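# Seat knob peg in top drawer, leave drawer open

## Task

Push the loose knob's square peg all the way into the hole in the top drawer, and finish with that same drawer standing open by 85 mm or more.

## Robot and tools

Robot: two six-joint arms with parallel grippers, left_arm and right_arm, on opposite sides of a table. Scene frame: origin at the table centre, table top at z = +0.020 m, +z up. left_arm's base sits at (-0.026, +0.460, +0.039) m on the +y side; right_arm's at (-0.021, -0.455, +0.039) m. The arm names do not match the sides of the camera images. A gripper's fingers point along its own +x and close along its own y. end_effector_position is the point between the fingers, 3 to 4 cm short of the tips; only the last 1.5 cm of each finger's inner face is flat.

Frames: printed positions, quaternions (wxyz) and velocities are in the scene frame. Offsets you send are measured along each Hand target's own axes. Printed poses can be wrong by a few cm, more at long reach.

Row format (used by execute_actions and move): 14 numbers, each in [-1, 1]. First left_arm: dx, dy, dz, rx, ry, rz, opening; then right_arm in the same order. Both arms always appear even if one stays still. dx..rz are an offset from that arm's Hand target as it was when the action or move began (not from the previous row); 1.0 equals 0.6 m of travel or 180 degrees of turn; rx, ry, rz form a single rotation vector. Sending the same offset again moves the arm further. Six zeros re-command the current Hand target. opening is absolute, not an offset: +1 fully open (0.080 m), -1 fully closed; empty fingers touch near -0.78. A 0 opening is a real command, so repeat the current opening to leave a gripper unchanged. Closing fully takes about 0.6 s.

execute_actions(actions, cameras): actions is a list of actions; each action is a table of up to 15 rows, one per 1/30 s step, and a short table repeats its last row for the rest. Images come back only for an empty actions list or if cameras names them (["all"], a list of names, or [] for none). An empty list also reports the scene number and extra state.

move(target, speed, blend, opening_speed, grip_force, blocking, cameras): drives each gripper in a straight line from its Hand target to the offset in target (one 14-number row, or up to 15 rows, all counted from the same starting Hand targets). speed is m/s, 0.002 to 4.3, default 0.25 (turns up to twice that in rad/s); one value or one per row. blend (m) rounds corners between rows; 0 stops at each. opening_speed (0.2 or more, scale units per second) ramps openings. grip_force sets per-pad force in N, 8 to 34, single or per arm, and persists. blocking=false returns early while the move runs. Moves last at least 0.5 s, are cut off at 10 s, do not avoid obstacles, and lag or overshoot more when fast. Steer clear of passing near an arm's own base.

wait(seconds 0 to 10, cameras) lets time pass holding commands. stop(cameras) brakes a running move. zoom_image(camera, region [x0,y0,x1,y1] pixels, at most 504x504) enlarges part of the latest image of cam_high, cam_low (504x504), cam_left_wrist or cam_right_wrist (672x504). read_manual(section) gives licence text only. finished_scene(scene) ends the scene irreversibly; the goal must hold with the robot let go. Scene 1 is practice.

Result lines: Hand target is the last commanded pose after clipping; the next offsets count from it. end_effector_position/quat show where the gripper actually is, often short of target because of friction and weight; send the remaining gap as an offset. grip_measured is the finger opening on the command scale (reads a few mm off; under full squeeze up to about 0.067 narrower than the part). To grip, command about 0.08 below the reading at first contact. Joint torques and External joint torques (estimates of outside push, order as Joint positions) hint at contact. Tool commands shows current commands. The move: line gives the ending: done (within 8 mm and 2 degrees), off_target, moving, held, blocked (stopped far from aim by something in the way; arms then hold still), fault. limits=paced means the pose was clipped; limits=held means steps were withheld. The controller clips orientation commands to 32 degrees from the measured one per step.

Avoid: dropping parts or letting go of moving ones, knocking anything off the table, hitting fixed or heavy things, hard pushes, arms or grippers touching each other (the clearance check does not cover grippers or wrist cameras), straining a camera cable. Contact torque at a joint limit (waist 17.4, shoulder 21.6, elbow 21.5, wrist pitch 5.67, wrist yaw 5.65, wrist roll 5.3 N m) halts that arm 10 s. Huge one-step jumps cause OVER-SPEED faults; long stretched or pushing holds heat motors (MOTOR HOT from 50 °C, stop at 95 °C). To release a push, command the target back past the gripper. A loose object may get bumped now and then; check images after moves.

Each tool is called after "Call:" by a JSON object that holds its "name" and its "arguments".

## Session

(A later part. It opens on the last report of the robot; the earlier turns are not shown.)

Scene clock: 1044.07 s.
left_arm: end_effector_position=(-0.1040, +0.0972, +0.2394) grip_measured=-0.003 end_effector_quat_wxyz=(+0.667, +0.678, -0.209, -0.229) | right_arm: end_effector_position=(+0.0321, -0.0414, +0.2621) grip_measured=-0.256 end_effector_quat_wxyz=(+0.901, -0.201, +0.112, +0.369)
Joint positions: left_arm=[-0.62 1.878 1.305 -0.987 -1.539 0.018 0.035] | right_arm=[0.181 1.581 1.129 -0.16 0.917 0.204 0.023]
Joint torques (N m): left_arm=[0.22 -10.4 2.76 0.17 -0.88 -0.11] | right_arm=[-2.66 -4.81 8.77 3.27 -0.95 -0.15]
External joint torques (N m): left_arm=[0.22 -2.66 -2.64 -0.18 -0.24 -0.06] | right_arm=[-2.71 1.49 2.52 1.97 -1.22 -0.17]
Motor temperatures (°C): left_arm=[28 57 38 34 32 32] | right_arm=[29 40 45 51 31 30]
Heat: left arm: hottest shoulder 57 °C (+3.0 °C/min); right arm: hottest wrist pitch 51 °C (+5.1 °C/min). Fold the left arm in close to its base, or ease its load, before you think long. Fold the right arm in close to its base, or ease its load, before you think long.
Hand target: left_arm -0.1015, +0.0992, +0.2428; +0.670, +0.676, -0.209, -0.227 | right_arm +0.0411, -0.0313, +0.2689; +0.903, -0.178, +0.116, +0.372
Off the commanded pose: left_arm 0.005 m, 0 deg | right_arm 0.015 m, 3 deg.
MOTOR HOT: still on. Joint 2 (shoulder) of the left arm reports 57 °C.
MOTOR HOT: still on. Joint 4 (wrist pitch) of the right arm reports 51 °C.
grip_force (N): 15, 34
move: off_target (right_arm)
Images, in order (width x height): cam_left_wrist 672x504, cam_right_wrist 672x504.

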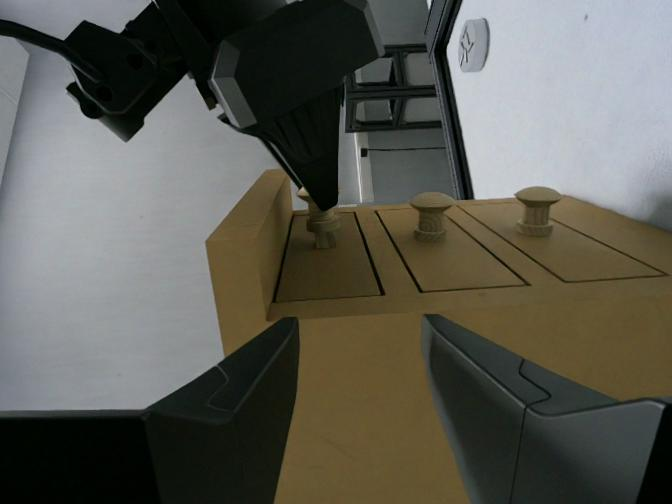

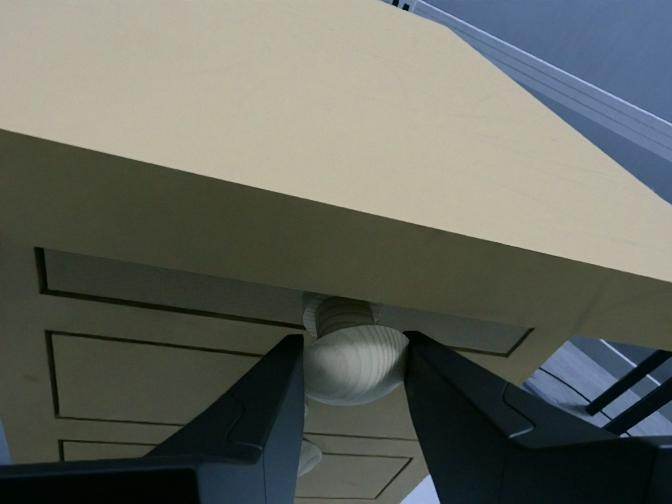

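Call:
{"name": "move", "arguments": {"target": [0,0,0,0,0,0,0.0,-0.04366,0.01251,-0.02041,-0.0062,0.0013,-0.0018,-0.35], "speed": 0.04, "grip_force": [15,34], "cameras": ["cam_left_wrist","cam_right_wrist"]}}

Call:
{"name": "zoom_image", "arguments": {"camera": "cam_left_wrist", "region": [304, 190, 349, 260]}}

Call:
{"name": "zoom_image", "arguments": {"camera": "cam_left_wrist", "region": [308, 231, 344, 258]}}

Call:
{"name": "zoom_image", "arguments": {"camera": "cam_right_wrist", "region": [280, 260, 400, 350]}}

Scene clock: 1045.73 s.
left_arm: end_effector_position=(-0.1040, +0.0972, +0.2394) grip_measured=-0.003 end_effector_quat_wxyz=(+0.667, +0.678, -0.209, -0.229) | right_arm: end_effector_position=(+0.0184, -0.0453, +0.2615) grip_measured=-0.256 end_effector_quat_wxyz=(+0.902, -0.194, +0.114, +0.369)
Joint positions: left_arm=[-0.62 1.878 1.305 -0.987 -1.539 0.018 0.035] | right_arm=[0.224 1.579 1.131 -0.196 0.95 0.261 0.023]
Joint torques (N m): left_arm=[0.23 -10.4 2.76 0.17 -0.88 -0.11] | right_arm=[0.2 -8.44 5.54 0.77 0.41 0.17]
External joint torques (N m): left_arm=[0.23 -2.68 -2.71 -0.21 -0.24 -0.05] | right_arm=[0.22 -2.17 -0.66 -0.49 0.11 0.16]
Motor temperatures (°C): left_arm=[28 57 38 34 32 32] | right_arm=[29 40 45 51 31 30]
Heat: left arm: hottest shoulder 57 °C (+3.0 °C/min); right arm: hottest wrist pitch 51 °C (+5.0 °C/min). Fold the left arm in close to its base, or ease its load, before you think long. Fold the right arm in close to its base, or ease its load, before you think long.
Hand target: left_arm -0.1015, +0.0992, +0.2428; +0.670, +0.676, -0.209, -0.227 | right_arm +0.0166, -0.0479, +0.2650; +0.903, -0.188, +0.113, +0.371
Off the commanded pose: left_arm 0.005 m, 0 deg | right_arm 0.005 m, 1 deg.
MOTOR HOT: still on. Joint 2 (shoulder) of the left arm reports 57 °C.
MOTOR HOT: still on. Joint 4 (wrist pitch) of the right arm reports 51 °C.
grip_force (N): 15, 34
move: done
Images, in order (width x height): cam_left_wrist 672x504, cam_right_wrist 672x504.

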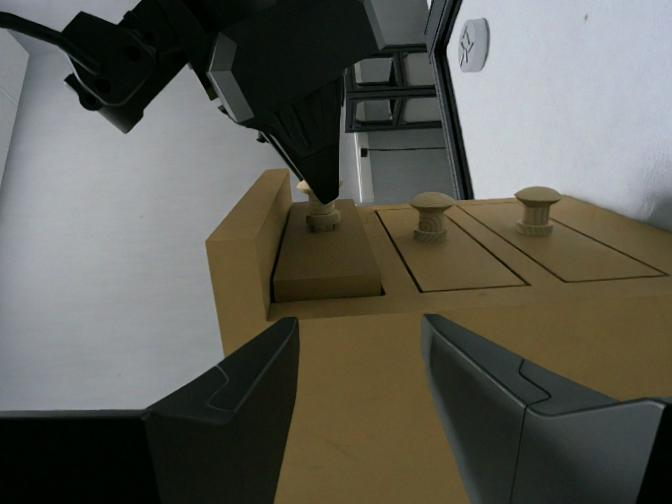

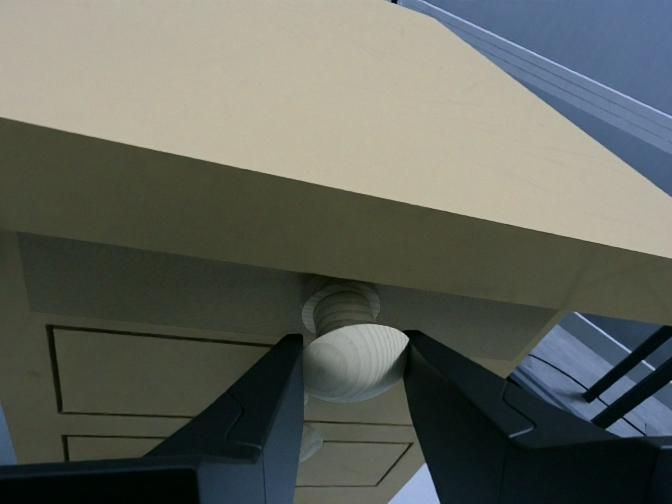

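Scaled by 7.200 from the camera's 672x504 image, which has a finer 960x720 frame.

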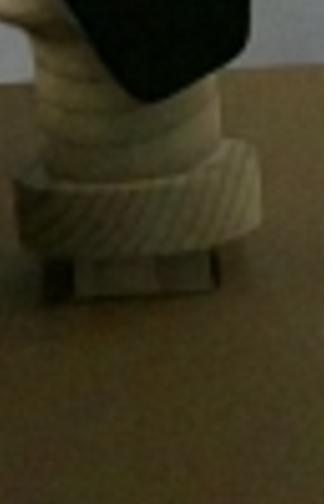

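Scaled by 14.000 from the camera's 672x504 image, which has a finer 960x720 frame.

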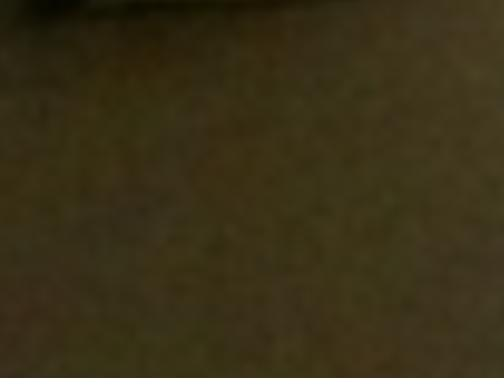

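Scaled by 4.200 from the camera's 672x504 image, which has a finer 960x720 frame.

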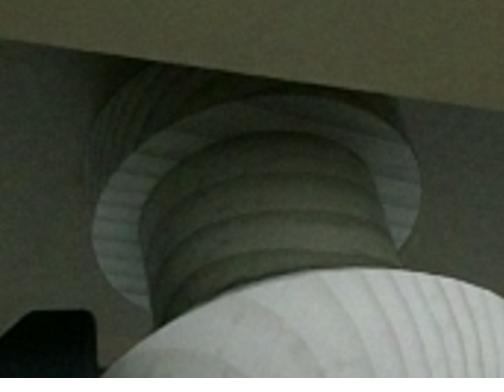

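Call:
{"name": "zoom_image", "arguments": {"camera": "cam_left_wrist", "region": [302, 215, 346, 240]}}

Call:
{"name": "zoom_image", "arguments": {"camera": "cam_left_wrist", "region": [260, 170, 400, 310]}}

Scaled by 11.455 from the camera's 672x504 image, which has a finer 960x720 frame.

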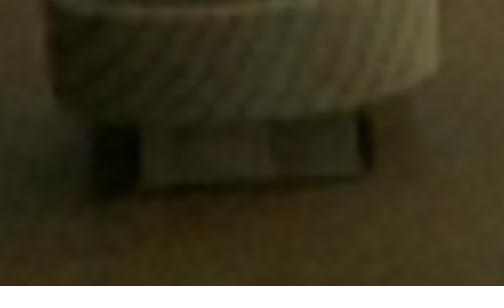

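Scaled by 3.600 from the camera's 672x504 image, which has a finer 960x720 frame.

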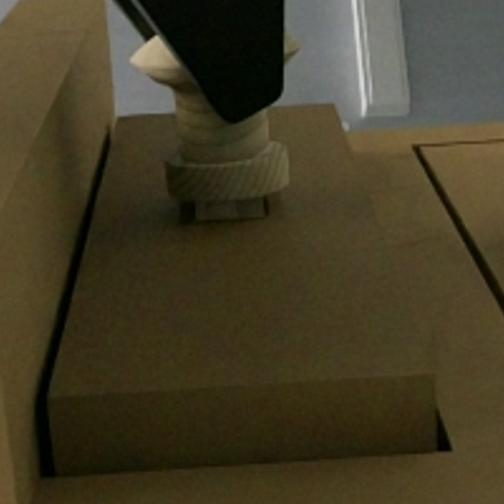

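Call:
{"name": "move", "arguments": {"target": [0,0,0,0,0,0,0.0,0.02122,-0.00467,0.01043,0,0,0,-0.35], "speed": 0.04, "grip_force": [15,34], "cameras": ["cam_left_wrist","cam_right_wrist"]}}

Call:
{"name": "zoom_image", "arguments": {"camera": "cam_left_wrist", "region": [304, 190, 349, 260]}}

Call:
{"name": "zoom_image", "arguments": {"camera": "cam_left_wrist", "region": [260, 170, 400, 310]}}

Scene clock: 1048.17 s.
left_arm: end_effector_position=(-0.1040, +0.0972, +0.2394) grip_measured=-0.003 end_effector_quat_wxyz=(+0.667, +0.678, -0.209, -0.229) | right_arm: end_effector_position=(+0.0263, -0.0424, +0.2621) grip_measured=-0.256 end_effector_quat_wxyz=(+0.901, -0.195, +0.115, +0.371)
Joint positions: left_arm=[-0.62 1.878 1.305 -0.987 -1.539 0.018 0.035] | right_arm=[0.197 1.579 1.131 -0.175 0.924 0.231 0.023]
Joint torques (N m): left_arm=[0.22 -10.41 2.77 0.16 -0.88 -0.11] | right_arm=[-0.46 -5.98 7.88 1.39 0.27 -0.06]
External joint torques (N m): left_arm=[0.26 -2.69 -2.66 -0.19 -0.25 -0.06] | right_arm=[-0.47 0.34 1.63 0.1 -0.01 -0.07]
Motor temperatures (°C): left_arm=[28 58 38 34 32 32] | right_arm=[29 40 45 51 31 30]
Heat: left arm: hottest shoulder 58 °C (+4.1 °C/min); right arm: hottest wrist pitch 51 °C (+5.1 °C/min). Fold the left arm in close to its base, or ease its load, before you think long. Fold the right arm in close to its base, or ease its load, before you think long.
Hand target: left_arm -0.1015, +0.0992, +0.2428; +0.670, +0.676, -0.209, -0.227 | right_arm +0.0279, -0.0391, +0.2670; +0.903, -0.188, +0.113, +0.370
Off the commanded pose: left_arm 0.005 m, 0 deg | right_arm 0.006 m, 1 deg.
MOTOR HOT: still on. Joint 2 (shoulder) of the left arm reports 58 °C.
MOTOR HOT: still on. Joint 4 (wrist pitch) of the right arm reports 51 °C.
grip_force (N): 15, 34
move: done
Images, in order (width x height): cam_left_wrist 672x504, cam_right_wrist 672x504.

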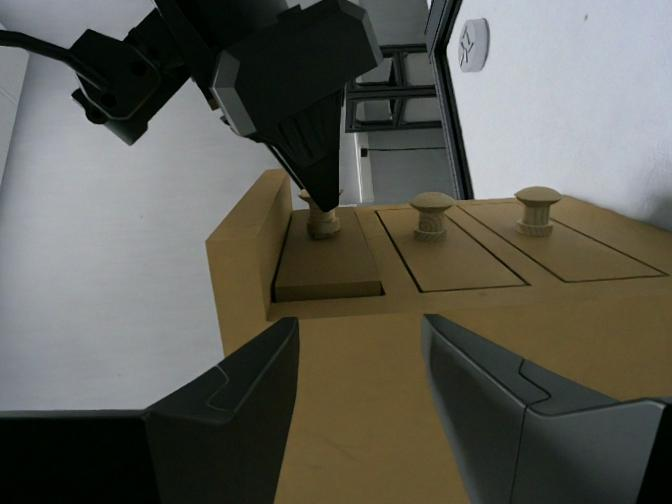

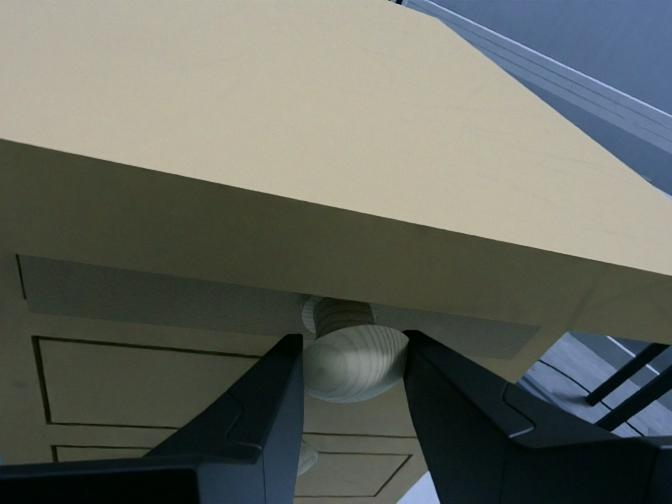

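Scaled by 7.200 from the camera's 672x504 image, which has a finer 960x720 frame.

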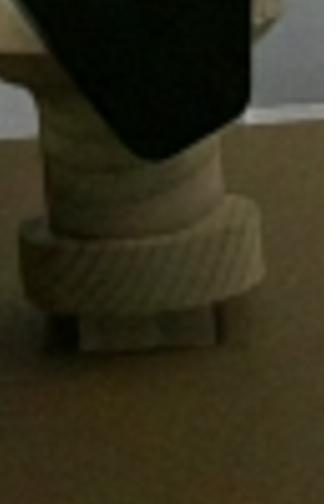

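Scaled by 3.600 from the camera's 672x504 image, which has a finer 960x720 frame.

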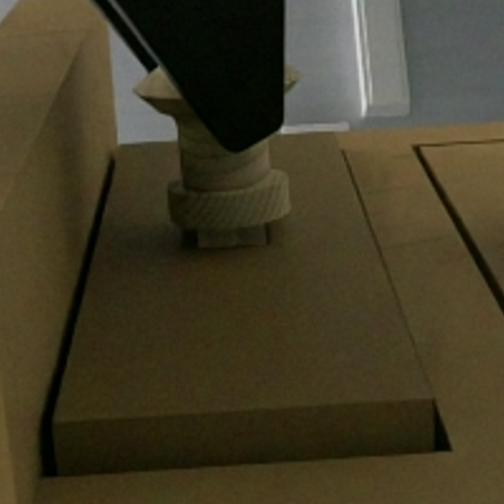

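Call:
{"name": "move", "arguments": {"target": [0,0,0,0,0,0,0.0,0.01537,-0.00292,0.00685,0,0,0,-0.35], "speed": 0.03, "grip_force": [15,34], "cameras": ["cam_left_wrist","cam_right_wrist"]}}

Call:
{"name": "zoom_image", "arguments": {"camera": "cam_left_wrist", "region": [304, 190, 349, 260]}}

Call:
{"name": "zoom_image", "arguments": {"camera": "cam_left_wrist", "region": [260, 170, 400, 310]}}

Scene clock: 1049.17 s.
left_arm: end_effector_position=(-0.1040, +0.0972, +0.2394) grip_measured=-0.003 end_effector_quat_wxyz=(+0.667, +0.678, -0.209, -0.229) | right_arm: end_effector_position=(+0.0311, -0.0368, +0.2624) grip_measured=-0.256 end_effector_quat_wxyz=(+0.899, -0.197, +0.114, +0.374)
Joint positions: left_arm=[-0.62 1.878 1.305 -0.987 -1.539 0.018 0.035] | right_arm=[0.178 1.592 1.143 -0.157 0.903 0.207 0.023]
Joint torques (N m): left_arm=[0.22 -10.41 2.75 0.17 -0.88 -0.1] | right_arm=[-1.13 -6.04 7.96 1.58 0.25 -0.09]
External joint torques (N m): left_arm=[0.23 -2.75 -2.66 -0.2 -0.24 -0.05] | right_arm=[-1.04 0.4 1.72 0.29 -0.03 -0.11]
Motor temperatures (°C): left_arm=[28 58 38 34 32 32] | right_arm=[29 40 45 51 31 30]
Heat: left arm: hottest shoulder 58 °C (+4.1 °C/min); right arm: hottest wrist pitch 51 °C (+5.1 °C/min). Fold the left arm in close to its base, or ease its load, before you think long. Fold the right arm in close to its base, or ease its load, before you think long.
Hand target: left_arm -0.1015, +0.0992, +0.2428; +0.670, +0.676, -0.209, -0.227 | right_arm +0.0359, -0.0328, +0.2680; +0.903, -0.188, +0.113, +0.370
Off the commanded pose: left_arm 0.005 m, 0 deg | right_arm 0.008 m, 1 deg.
MOTOR HOT: still on. Joint 2 (shoulder) of the left arm reports 58 °C.
MOTOR HOT: still on. Joint 4 (wrist pitch) of the right arm reports 51 °C.
grip_force (N): 15, 34
move: done
Images, in order (width x height): cam_left_wrist 672x504, cam_right_wrist 672x504.

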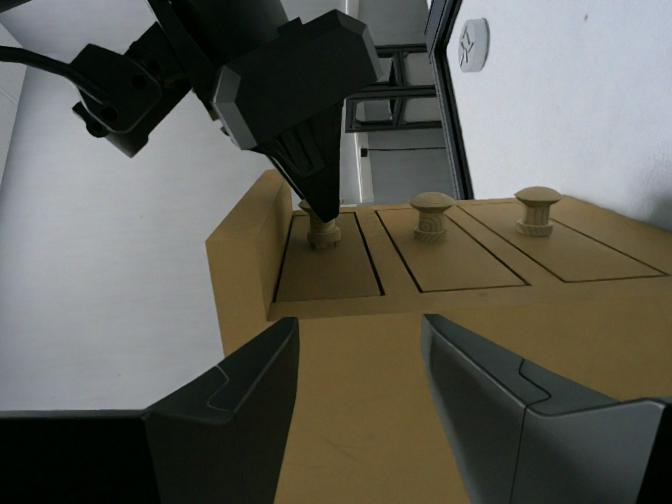

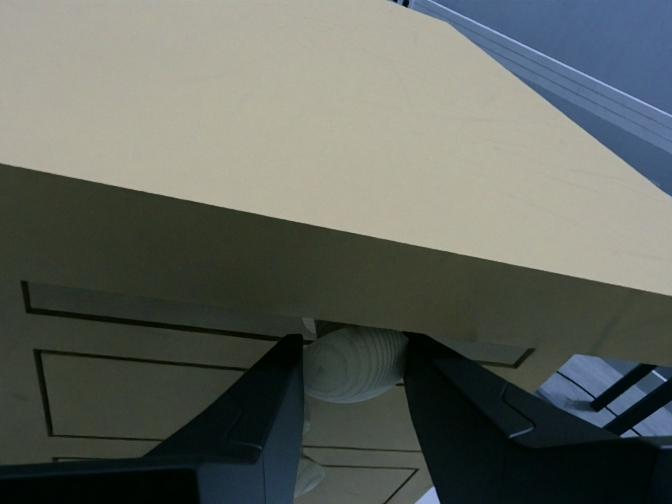

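Scaled by 7.200 from the camera's 672x504 image, which has a finer 960x720 frame.

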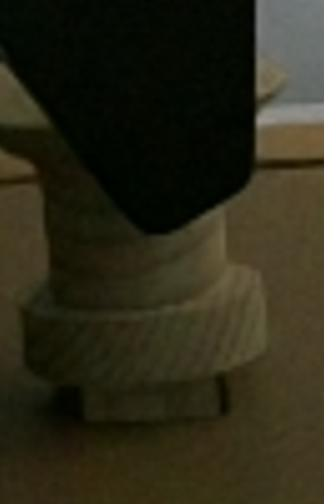

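Scaled by 3.600 from the camera's 672x504 image, which has a finer 960x720 frame.

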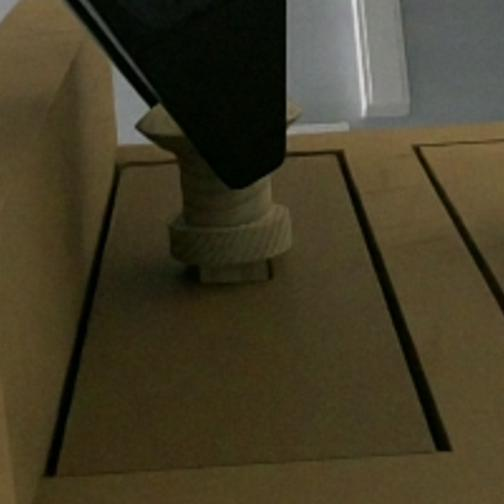

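Call:
{"name": "move", "arguments": {"target": [0,0,0,0,0,0,0.0,0.006180,-0.004161,0.003015,0,0,0,-0.35], "speed": 0.02, "grip_force": [15,34], "cameras": ["cam_left_wrist","cam_right_wrist"]}}

Call:
{"name": "zoom_image", "arguments": {"camera": "cam_left_wrist", "region": [304, 190, 349, 260]}}

Scene clock: 1050.13 s.
left_arm: end_effector_position=(-0.1040, +0.0972, +0.2394) grip_measured=-0.003 end_effector_quat_wxyz=(+0.667, +0.678, -0.209, -0.229) | right_arm: end_effector_position=(+0.0337, -0.0365, +0.2624) grip_measured=-0.256 end_effector_quat_wxyz=(+0.898, -0.201, +0.114, +0.374)
Joint positions: left_arm=[-0.62 1.878 1.305 -0.987 -1.539 0.018 0.035] | right_arm=[0.17 1.592 1.143 -0.155 0.897 0.194 0.023]
Joint torques (N m): left_arm=[0.22 -10.41 2.75 0.17 -0.88 -0.11] | right_arm=[-1.73 -5.8 8.52 1.92 -0.03 -0.1]
External joint torques (N m): left_arm=[0.17 -2.64 -2.69 -0.19 -0.24 -0.05] | right_arm=[-1.73 0.54 2.32 0.63 -0.3 -0.12]
Motor temperatures (°C): left_arm=[28 58 38 34 32 32] | right_arm=[29 40 45 51 31 30]
Heat: left arm: hottest shoulder 58 °C (+4.1 °C/min); right arm: hottest wrist pitch 51 °C (+5.1 °C/min). Fold the left arm in close to its base, or ease its load, before you think long. Fold the right arm in close to its base, or ease its load, before you think long.
Hand target: left_arm -0.1015, +0.0992, +0.2428; +0.670, +0.676, -0.209, -0.227 | right_arm +0.0404, -0.0313, +0.2690; +0.903, -0.188, +0.113, +0.371
Off the commanded pose: left_arm 0.005 m, 0 deg | right_arm 0.011 m, 2 deg.
MOTOR HOT: still on. Joint 2 (shoulder) of the left arm reports 58 °C.
MOTOR HOT: still on. Joint 4 (wrist pitch) of the right arm reports 51 °C.
grip_force (N): 15, 34
move: off_target (right_arm)
Images, in order (width x height): cam_left_wrist 672x504, cam_right_wrist 672x504.

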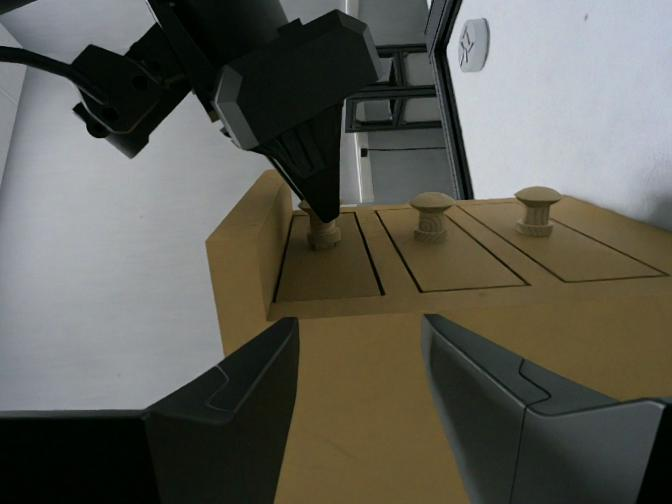

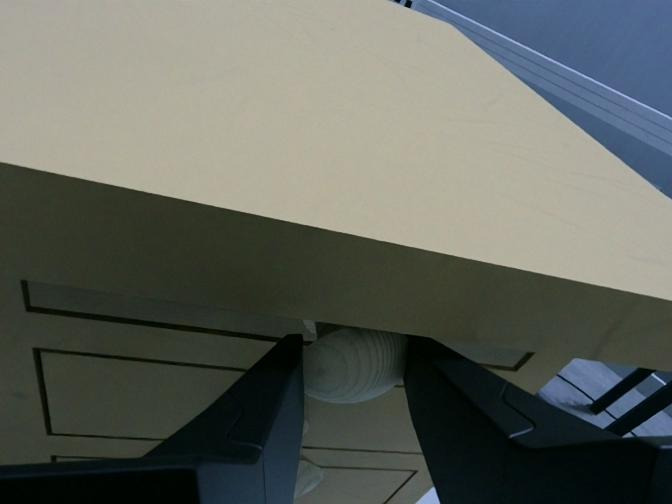

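Scaled by 7.200 from the camera's 672x504 image, which has a finer 960x720 frame.

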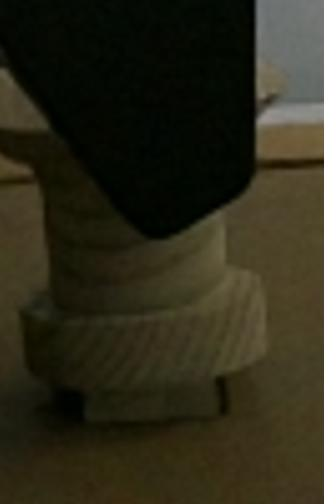

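Call:
{"name": "move", "arguments": {"target": [0,0,0,0,0,0,0.0,0.009326,-0.006645,0.004274,0,0,0,-0.35], "speed": 0.02, "grip_force": [15,34], "cameras": ["cam_left_wrist","cam_right_wrist"]}}

Call:
{"name": "zoom_image", "arguments": {"camera": "cam_left_wrist", "region": [304, 190, 349, 260]}}

Scene clock: 1052.37 s.
left_arm: end_effector_position=(-0.1040, +0.0972, +0.2394) grip_measured=-0.003 end_effector_quat_wxyz=(+0.667, +0.678, -0.209, -0.229) | right_arm: end_effector_position=(+0.0373, -0.0354, +0.2623) grip_measured=-0.256 end_effector_quat_wxyz=(+0.897, -0.205, +0.114, +0.376)
Joint positions: left_arm=[-0.62 1.878 1.305 -0.987 -1.539 0.018 0.035] | right_arm=[0.157 1.592 1.143 -0.148 0.881 0.177 0.023]
Joint torques (N m): left_arm=[0.22 -10.4 2.77 0.16 -0.88 -0.11] | right_arm=[-2.26 -5.6 8.82 2.21 -0.08 -0.16]
External joint torques (N m): left_arm=[0.22 -2.61 -2.71 -0.2 -0.23 -0.05] | right_arm=[-2.25 0.86 2.54 0.9 -0.35 -0.18]
Motor temperatures (°C): left_arm=[28 58 38 34 32 32] | right_arm=[29 40 46 52 31 30]
Heat: left arm: hottest shoulder 58 °C (+4.0 °C/min); right arm: hottest wrist pitch 52 °C (+6.1 °C/min). Fold the left arm in close to its base, or ease its load, before you think long. Fold the right arm in close to its base, or ease its load, before you think long.
Hand target: left_arm -0.1015, +0.0992, +0.2428; +0.670, +0.676, -0.209, -0.227 | right_arm +0.0473, -0.0293, +0.2703; +0.902, -0.188, +0.113, +0.371
Off the commanded pose: left_arm 0.005 m, 0 deg | right_arm 0.014 m, 2 deg.
MOTOR HOT: still on. Joint 2 (shoulder) of the left arm reports 58 °C.
MOTOR HOT: still on. Joint 4 (wrist pitch) of the right arm reports 52 °C.
grip_force (N): 15, 34
move: off_target (right_arm)
Images, in order (width x height): cam_left_wrist 672x504, cam_right_wrist 672x504.

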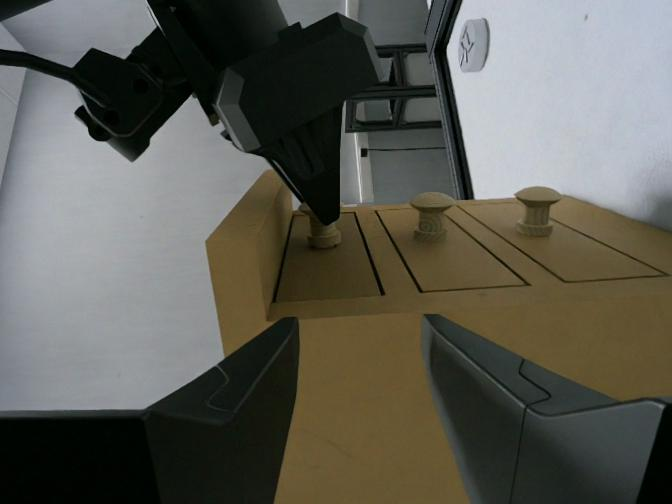

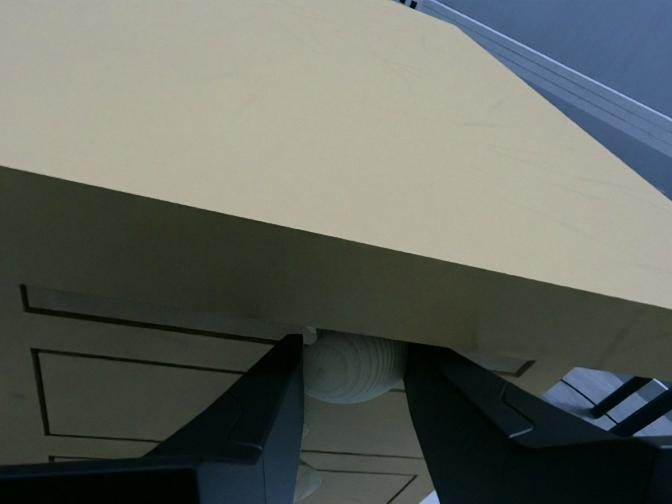

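Scaled by 7.200 from the camera's 672x504 image, which has a finer 960x720 frame.

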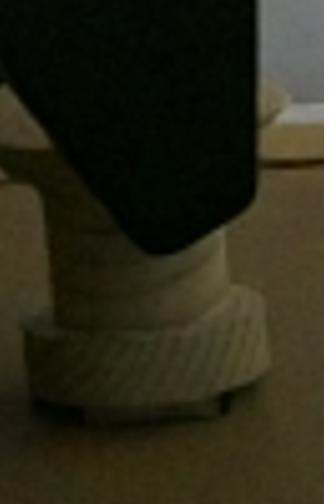

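Call:
{"name": "move", "arguments": {"target": [0,0,0,0,0,0,0.0,0.00809,-0.005261,0.00352,0,0,0,-0.35], "speed": 0.02, "grip_force": [15,34], "cameras": ["cam_left_wrist","cam_right_wrist"]}}

Call:
{"name": "zoom_image", "arguments": {"camera": "cam_left_wrist", "region": [304, 200, 349, 270]}}

Scene clock: 1053.53 s.
left_arm: end_effector_position=(-0.1040, +0.0972, +0.2394) grip_measured=-0.003 end_effector_quat_wxyz=(+0.667, +0.678, -0.209, -0.229) | right_arm: end_effector_position=(+0.0405, -0.0345, +0.2623) grip_measured=-0.256 end_effector_quat_wxyz=(+0.895, -0.208, +0.113, +0.377)
Joint positions: left_arm=[-0.62 1.878 1.305 -0.987 -1.539 0.018 0.035] | right_arm=[0.147 1.592 1.143 -0.142 0.87 0.162 0.023]
Joint torques (N m): left_arm=[0.22 -10.39 2.76 0.16 -0.88 -0.1] | right_arm=[-2.72 -5.39 9.22 2.5 -0.22 -0.16]
External joint torques (N m): left_arm=[0.26 -2.67 -2.67 -0.2 -0.24 -0.05] | right_arm=[-2.71 1.02 2.95 1.18 -0.48 -0.18]
Motor temperatures (°C): left_arm=[28 58 38 34 33 32] | right_arm=[29 40 46 52 31 30]
Heat: left arm: hottest shoulder 58 °C (+4.0 °C/min); right arm: hottest wrist pitch 52 °C (+6.0 °C/min). Fold the left arm in close to its base, or ease its load, before you think long. Fold the right arm in close to its base, or ease its load, before you think long.
Hand target: left_arm -0.1015, +0.0992, +0.2428; +0.670, +0.676, -0.209, -0.227 | right_arm +0.0530, -0.0274, +0.2714; +0.902, -0.188, +0.113, +0.371
Off the commanded pose: left_arm 0.005 m, 0 deg | right_arm 0.017 m, 2 deg.
MOTOR HOT: still on. Joint 2 (shoulder) of the left arm reports 58 °C.
MOTOR HOT: still on. Joint 4 (wrist pitch) of the right arm reports 52 °C.
grip_force (N): 15, 34
move: off_target (right_arm)
Images, in order (width x height): cam_left_wrist 672x504, cam_right_wrist 672x504.

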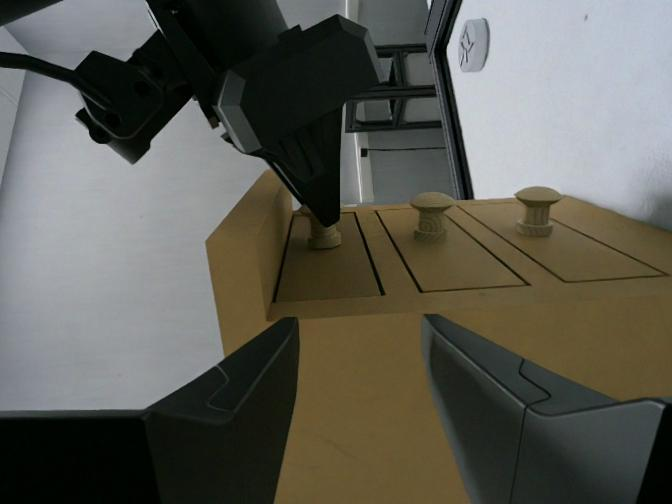

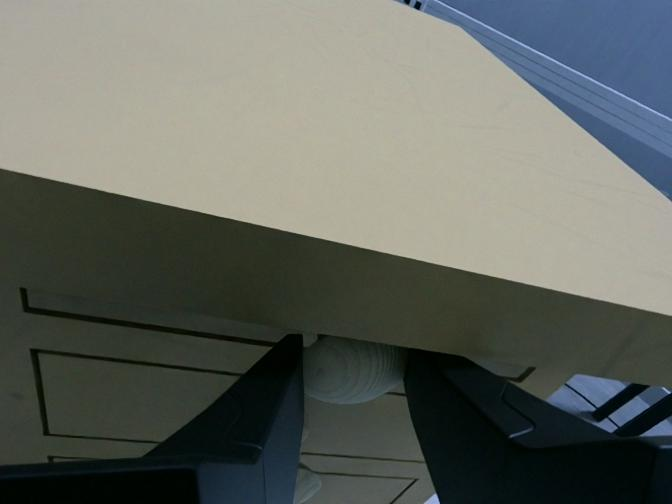

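Scaled by 7.200 from the camera's 672x504 image, which has a finer 960x720 frame.

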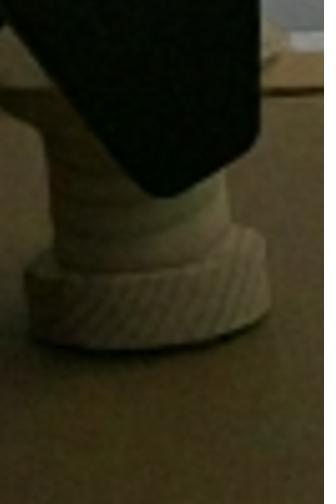

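Call:
{"name": "move", "arguments": {"target": [0,0,0,0,0,0,0.0,0.009728,-0.006346,0.004204,0,0,0,-0.35], "speed": 0.02, "grip_force": [15,34], "cameras": ["cam_left_wrist","cam_right_wrist"]}}

Call:
{"name": "zoom_image", "arguments": {"camera": "cam_left_wrist", "region": [304, 200, 349, 270]}}

Scene clock: 1054.67 s.
left_arm: end_effector_position=(-0.1040, +0.0972, +0.2394) grip_measured=-0.003 end_effector_quat_wxyz=(+0.667, +0.678, -0.209, -0.229) | right_arm: end_effector_position=(+0.0438, -0.0339, +0.2621) grip_measured=-0.256 end_effector_quat_wxyz=(+0.894, -0.212, +0.113, +0.378)
Joint positions: left_arm=[-0.62 1.878 1.305 -0.987 -1.539 0.018 0.035] | right_arm=[0.136 1.592 1.143 -0.138 0.858 0.147 0.023]
Joint torques (N m): left_arm=[0.22 -10.4 2.77 0.17 -0.88 -0.11] | right_arm=[-3.54 -5.1 9.63 2.97 -0.39 -0.19]
External joint torques (N m): left_arm=[0.22 -2.74 -2.63 -0.19 -0.25 -0.06] | right_arm=[-3.53 1.43 3.27 1.62 -0.65 -0.21]
Motor temperatures (°C): left_arm=[28 58 38 34 33 32] | right_arm=[29 40 47 52 31 30]
Heat: left arm: hottest shoulder 58 °C (+3.0 °C/min); right arm: hottest wrist pitch 52 °C (+6.0 °C/min). Fold the left arm in close to its base, or ease its load, before you think long. Fold the right arm in close to its base, or ease its load, before you think long.
Hand target: left_arm -0.1015, +0.0992, +0.2428; +0.670, +0.676, -0.209, -0.227 | right_arm +0.0600, -0.0252, +0.2727; +0.903, -0.188, +0.113, +0.371
Off the commanded pose: left_arm 0.005 m, 0 deg | right_arm 0.021 m, 3 deg.
MOTOR HOT: still on. Joint 2 (shoulder) of the left arm reports 58 °C.
MOTOR HOT: still on. Joint 4 (wrist pitch) of the right arm reports 52 °C.
grip_force (N): 15, 34
move: off_target (right_arm)
Images, in order (width x height): cam_left_wrist 672x504, cam_right_wrist 672x504.

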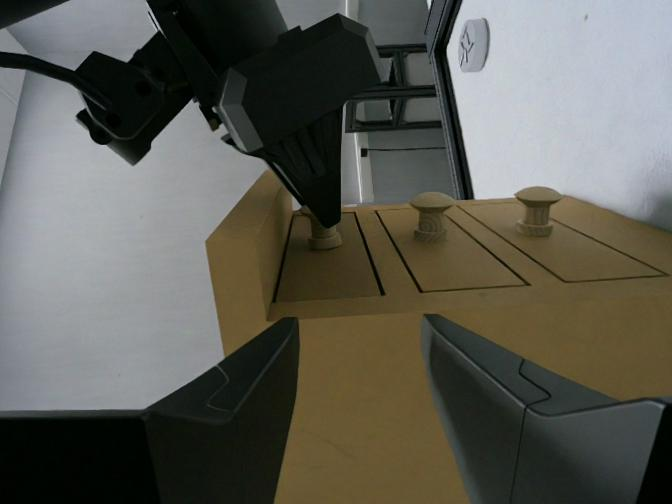

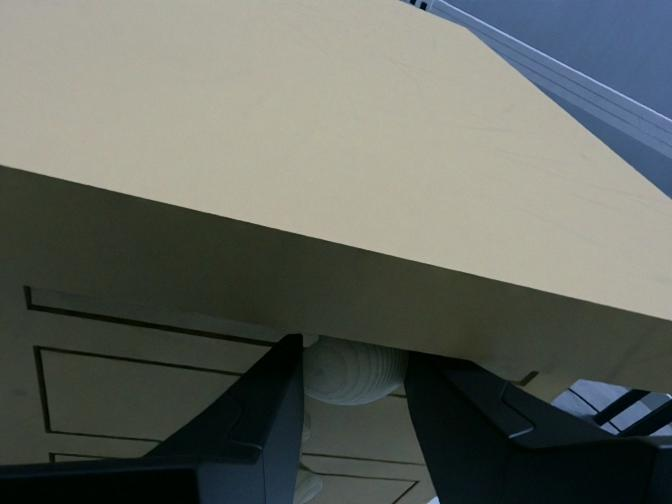

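Scaled by 7.200 from the camera's 672x504 image, which has a finer 960x720 frame.

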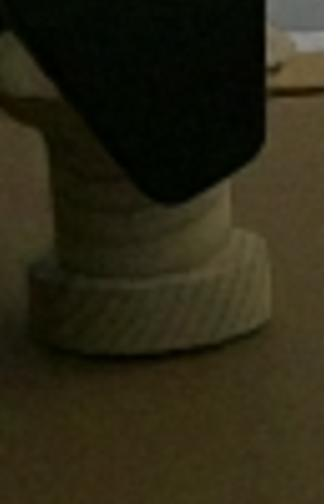

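Call:
{"name": "move", "arguments": {"target": [0,0,0,0,0,0,0.0,0.009949,-0.007956,0.003833,0,0,0,-0.35], "speed": 0.02, "grip_force": [15,34], "cameras": ["cam_left_wrist"]}}

Call:
{"name": "zoom_image", "arguments": {"camera": "cam_left_wrist", "region": [304, 200, 349, 270]}}

Call:
{"name": "zoom_image", "arguments": {"camera": "cam_left_wrist", "region": [408, 190, 453, 260]}}

Scene clock: 1055.73 s.
left_arm: end_effector_position=(-0.1040, +0.0972, +0.2394) grip_measured=-0.003 end_effector_quat_wxyz=(+0.667, +0.678, -0.209, -0.229) | right_arm: end_effector_position=(+0.0472, -0.0324, +0.2616) grip_measured=-0.256 end_effector_quat_wxyz=(+0.891, -0.216, +0.114, +0.383)
Joint positions: left_arm=[-0.62 1.878 1.305 -0.987 -1.539 0.018 0.035] | right_arm=[0.122 1.592 1.143 -0.132 0.836 0.129 0.023]
Joint torques (N m): left_arm=[0.21 -10.41 2.76 0.17 -0.88 -0.11] | right_arm=[-4.54 -5 9.88 3.36 -0.36 -0.17]
External joint torques (N m): left_arm=[0.21 -2.68 -2.64 -0.18 -0.25 -0.06] | right_arm=[-4.5 1.5 3.56 2.02 -0.61 -0.18]
Motor temperatures (°C): left_arm=[28 58 38 34 33 32] | right_arm=[29 39 47 53 31 30]
Heat: left arm: hottest shoulder 58 °C (+3.0 °C/min); right arm: hottest wrist pitch 53 °C (+7.0 °C/min). Fold the left arm in close to its base, or ease its load, before you think long. Fold the right arm in close to its base, or ease its load, before you think long.
Hand target: left_arm -0.1015, +0.0992, +0.2428; +0.670, +0.676, -0.209, -0.227 | right_arm +0.0678, -0.0236, +0.2739; +0.903, -0.188, +0.113, +0.371
Off the commanded pose: left_arm 0.005 m, 0 deg | right_arm 0.026 m, 4 deg.
MOTOR HOT: still on. Joint 2 (shoulder) of the left arm reports 58 °C.
MOTOR HOT: still on. Joint 4 (wrist pitch) of the right arm reports 53 °C.
grip_force (N): 15, 34
move: off_target (right_arm)
Images, in order (width x height): cam_left_wrist 672x504.

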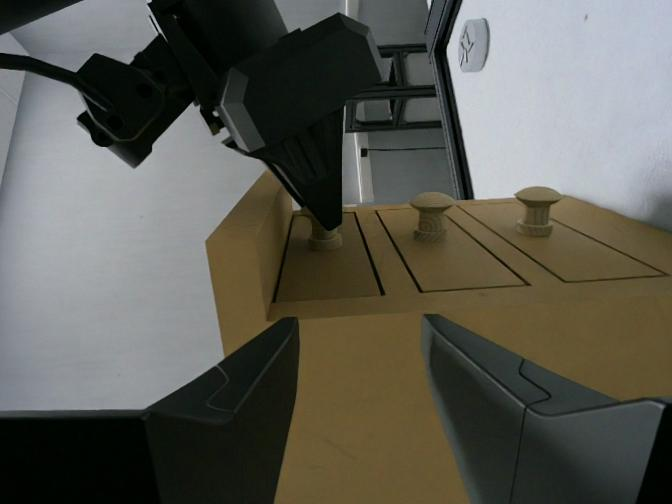

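Scaled by 7.200 from the camera's 672x504 image, which has a finer 960x720 frame.

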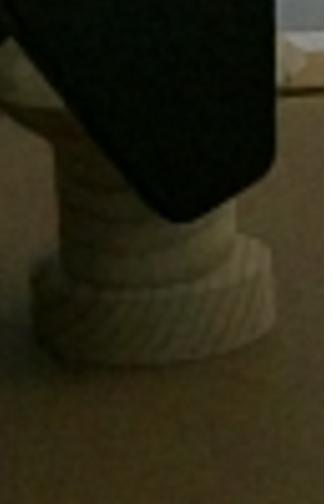

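Scaled by 7.200 from the camera's 672x504 image, which has a finer 960x720 frame.

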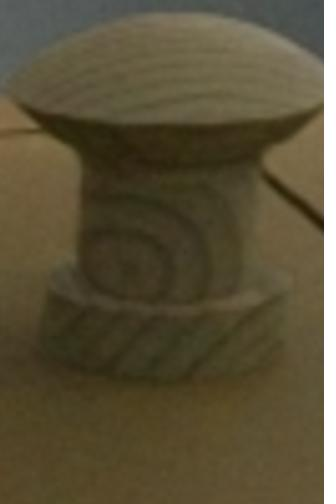

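Call:
{"name": "move", "arguments": {"target": [0,0,0,0,0,0,0.0,0.01161,-0.00888,0.003833,0,0,0,-0.35], "speed": 0.02, "grip_force": [15,34], "cameras": ["cam_left_wrist","cam_right_wrist"]}}

Call:
{"name": "zoom_image", "arguments": {"camera": "cam_left_wrist", "region": [304, 200, 349, 270]}}

Scene clock: 1058.80 s.
left_arm: end_effector_position=(-0.1040, +0.0972, +0.2394) grip_measured=-0.003 end_effector_quat_wxyz=(+0.667, +0.678, -0.209, -0.229) | right_arm: end_effector_position=(+0.0513, -0.0322, +0.2620) grip_measured=-0.256 end_effector_quat_wxyz=(+0.888, -0.220, +0.114, +0.386)
Joint positions: left_arm=[-0.62 1.878 1.305 -0.987 -1.539 0.018 0.035] | right_arm=[0.107 1.589 1.143 -0.131 0.816 0.11 0.023]
Joint torques (N m): left_arm=[0.2 -10.41 2.77 0.17 -0.88 -0.11] | right_arm=[-5.19 -4.5 10.29 4.12 -0.34 -0.15]
External joint torques (N m): left_arm=[0.2 -2.62 -2.69 -0.19 -0.24 -0.05] | right_arm=[-5.22 1.87 4.02 2.78 -0.58 -0.16]
Motor temperatures (°C): left_arm=[28 58 38 34 33 32] | right_arm=[30 39 48 57 31 30]
Heat: left arm: hottest shoulder 58 °C (+3.0 °C/min); right arm: hottest wrist pitch 57 °C (+11.0 °C/min). Heating fast: the right arm's wrist pitch motor: a push or a pull is the cause, and it goes on while you think. Ease it with your next call, before anything else. Fold the left arm in close to its base, or ease its load, before you think long.
Hand target: left_arm -0.1015, +0.0992, +0.2428; +0.670, +0.676, -0.209, -0.227 | right_arm +0.0766, -0.0218, +0.2749; +0.902, -0.188, +0.113, +0.371
Off the commanded pose: left_arm 0.005 m, 0 deg | right_arm 0.030 m, 4 deg.
MOTOR HOT: still on. Joint 2 (shoulder) of the left arm reports 58 °C.
MOTOR HOT: still on. Joint 4 (wrist pitch) of the right arm reports 57 °C.
grip_force (N): 15, 34
move: off_target (right_arm)
Images, in order (width x height): cam_left_wrist 672x504, cam_right_wrist 672x504.

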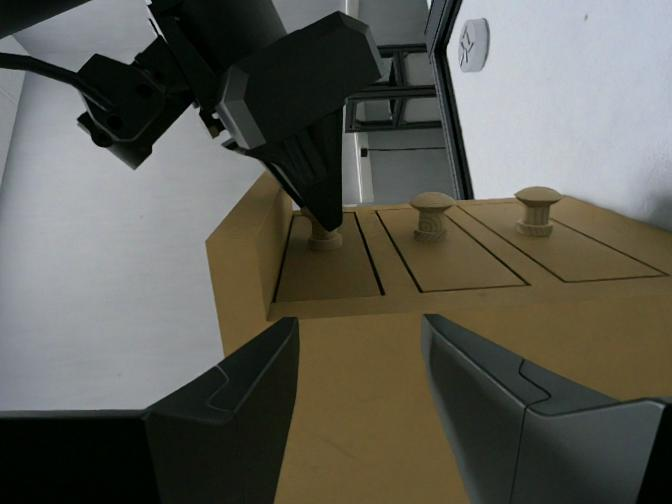

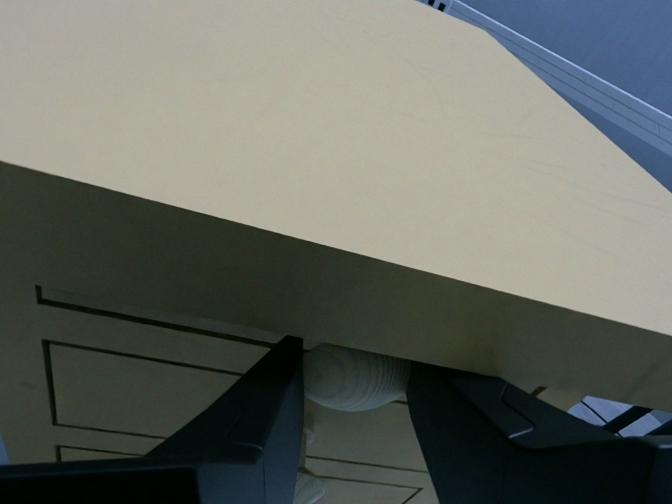

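Scaled by 7.200 from the camera's 672x504 image, which has a finer 960x720 frame.

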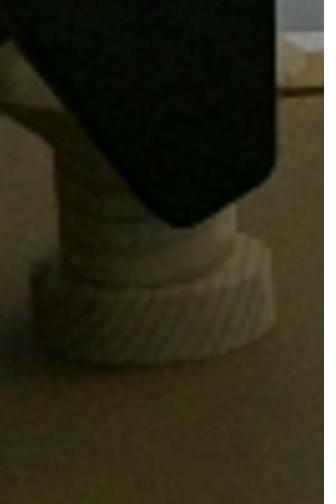

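Call:
{"name": "move", "arguments": {"target": [-0.1667,0,0,0,0,0,0.0,-0.04031,0.03252,-0.01534,0,0,0,-0.35], "speed": 0.08, "grip_force": [15,34], "cameras": ["all"]}}

Scene clock: 1061.87 s.
left_arm: end_effector_position=(-0.1805, +0.1586, +0.2462) grip_measured=-0.003 end_effector_quat_wxyz=(+0.628, +0.659, -0.241, -0.338) | right_arm: end_effector_position=(+0.0368, -0.0317, +0.2618) grip_measured=-0.256 end_effector_quat_wxyz=(+0.894, -0.204, +0.115, +0.382)
Joint positions: left_arm=[-0.918 1.901 1.397 -1.576 -1.407 -0.53 0.035] | right_arm=[0.154 1.6 1.15 -0.141 0.864 0.169 0.023]
Joint torques (N m): left_arm=[-0.03 -7.25 4.04 -0.6 -0.57 -0.16] | right_arm=[-1.6 -5.83 8.7 1.57 0.66 0.31]
External joint torques (N m): left_arm=[-0.03 0.23 -0.93 -0.35 -0.01 -0.11] | right_arm=[-1.64 0.7 2.41 0.24 0.41 0.29]
Motor temperatures (°C): left_arm=[28 58 38 34 33 32] | right_arm=[30 39 49 60 31 30]
Heat: left arm: hottest shoulder 58 °C (+3.0 °C/min); right arm: hottest wrist pitch 60 °C (+14.0 °C/min). Heating fast: the right arm's wrist pitch motor: a push or a pull is the cause, and it goes on while you think. Ease it with your next call, before anything else. Fold the left arm in close to its base, or ease its load, before you think long.
Hand target: left_arm -0.1826, +0.1578, +0.2456; +0.670, +0.676, -0.209, -0.227 | right_arm +0.0451, -0.0280, +0.2700; +0.902, -0.188, +0.113, +0.371
Off the commanded pose: left_arm 0.002 m, 14 deg | right_arm 0.012 m, 3 deg.
MOTOR HOT: still on. Joint 2 (shoulder) of the left arm reports 58 °C.
MOTOR HOT: still on. Joint 4 (wrist pitch) of the right arm reports 60 °C.
joint sent to its limit (left arm) — joint 4 (wrist pitch), lower limit. The joint targets are off in orientation, not in position.
grip_force (N): 15, 34
move: off_target (left_arm, right_arm)

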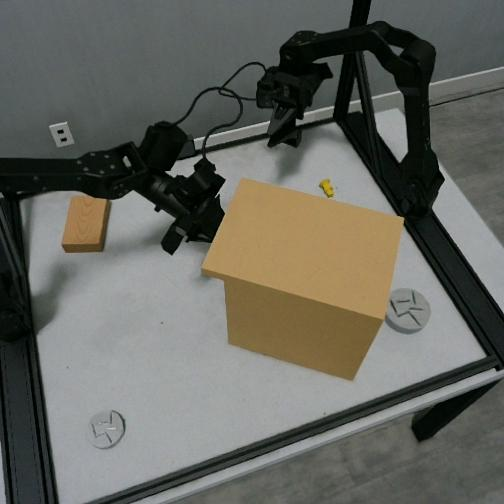

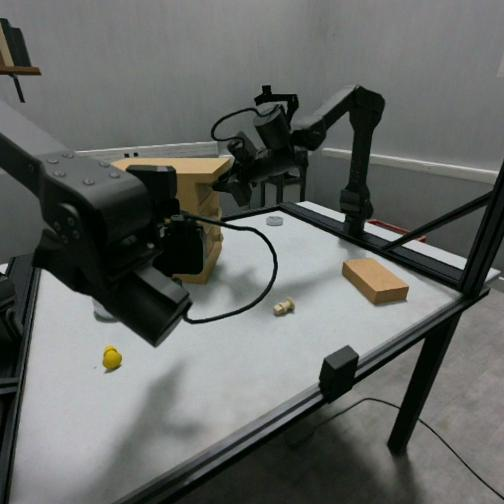

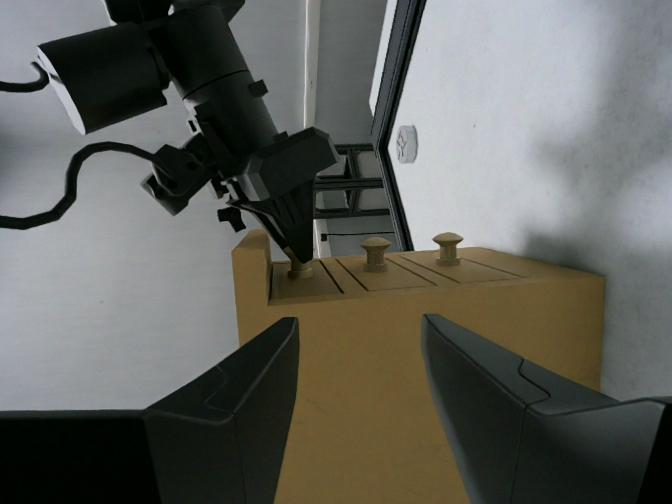

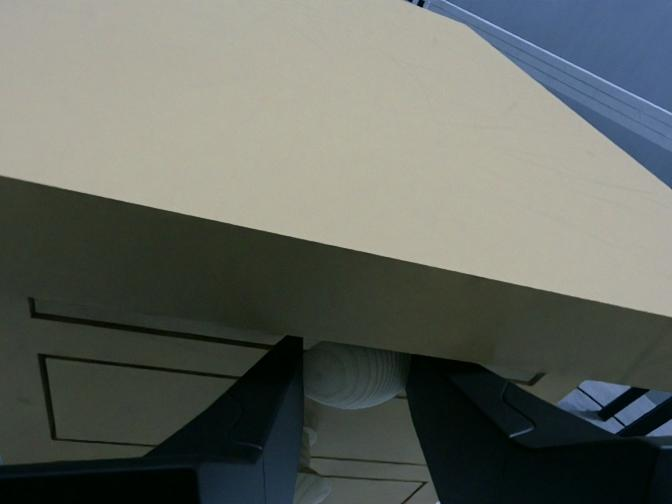

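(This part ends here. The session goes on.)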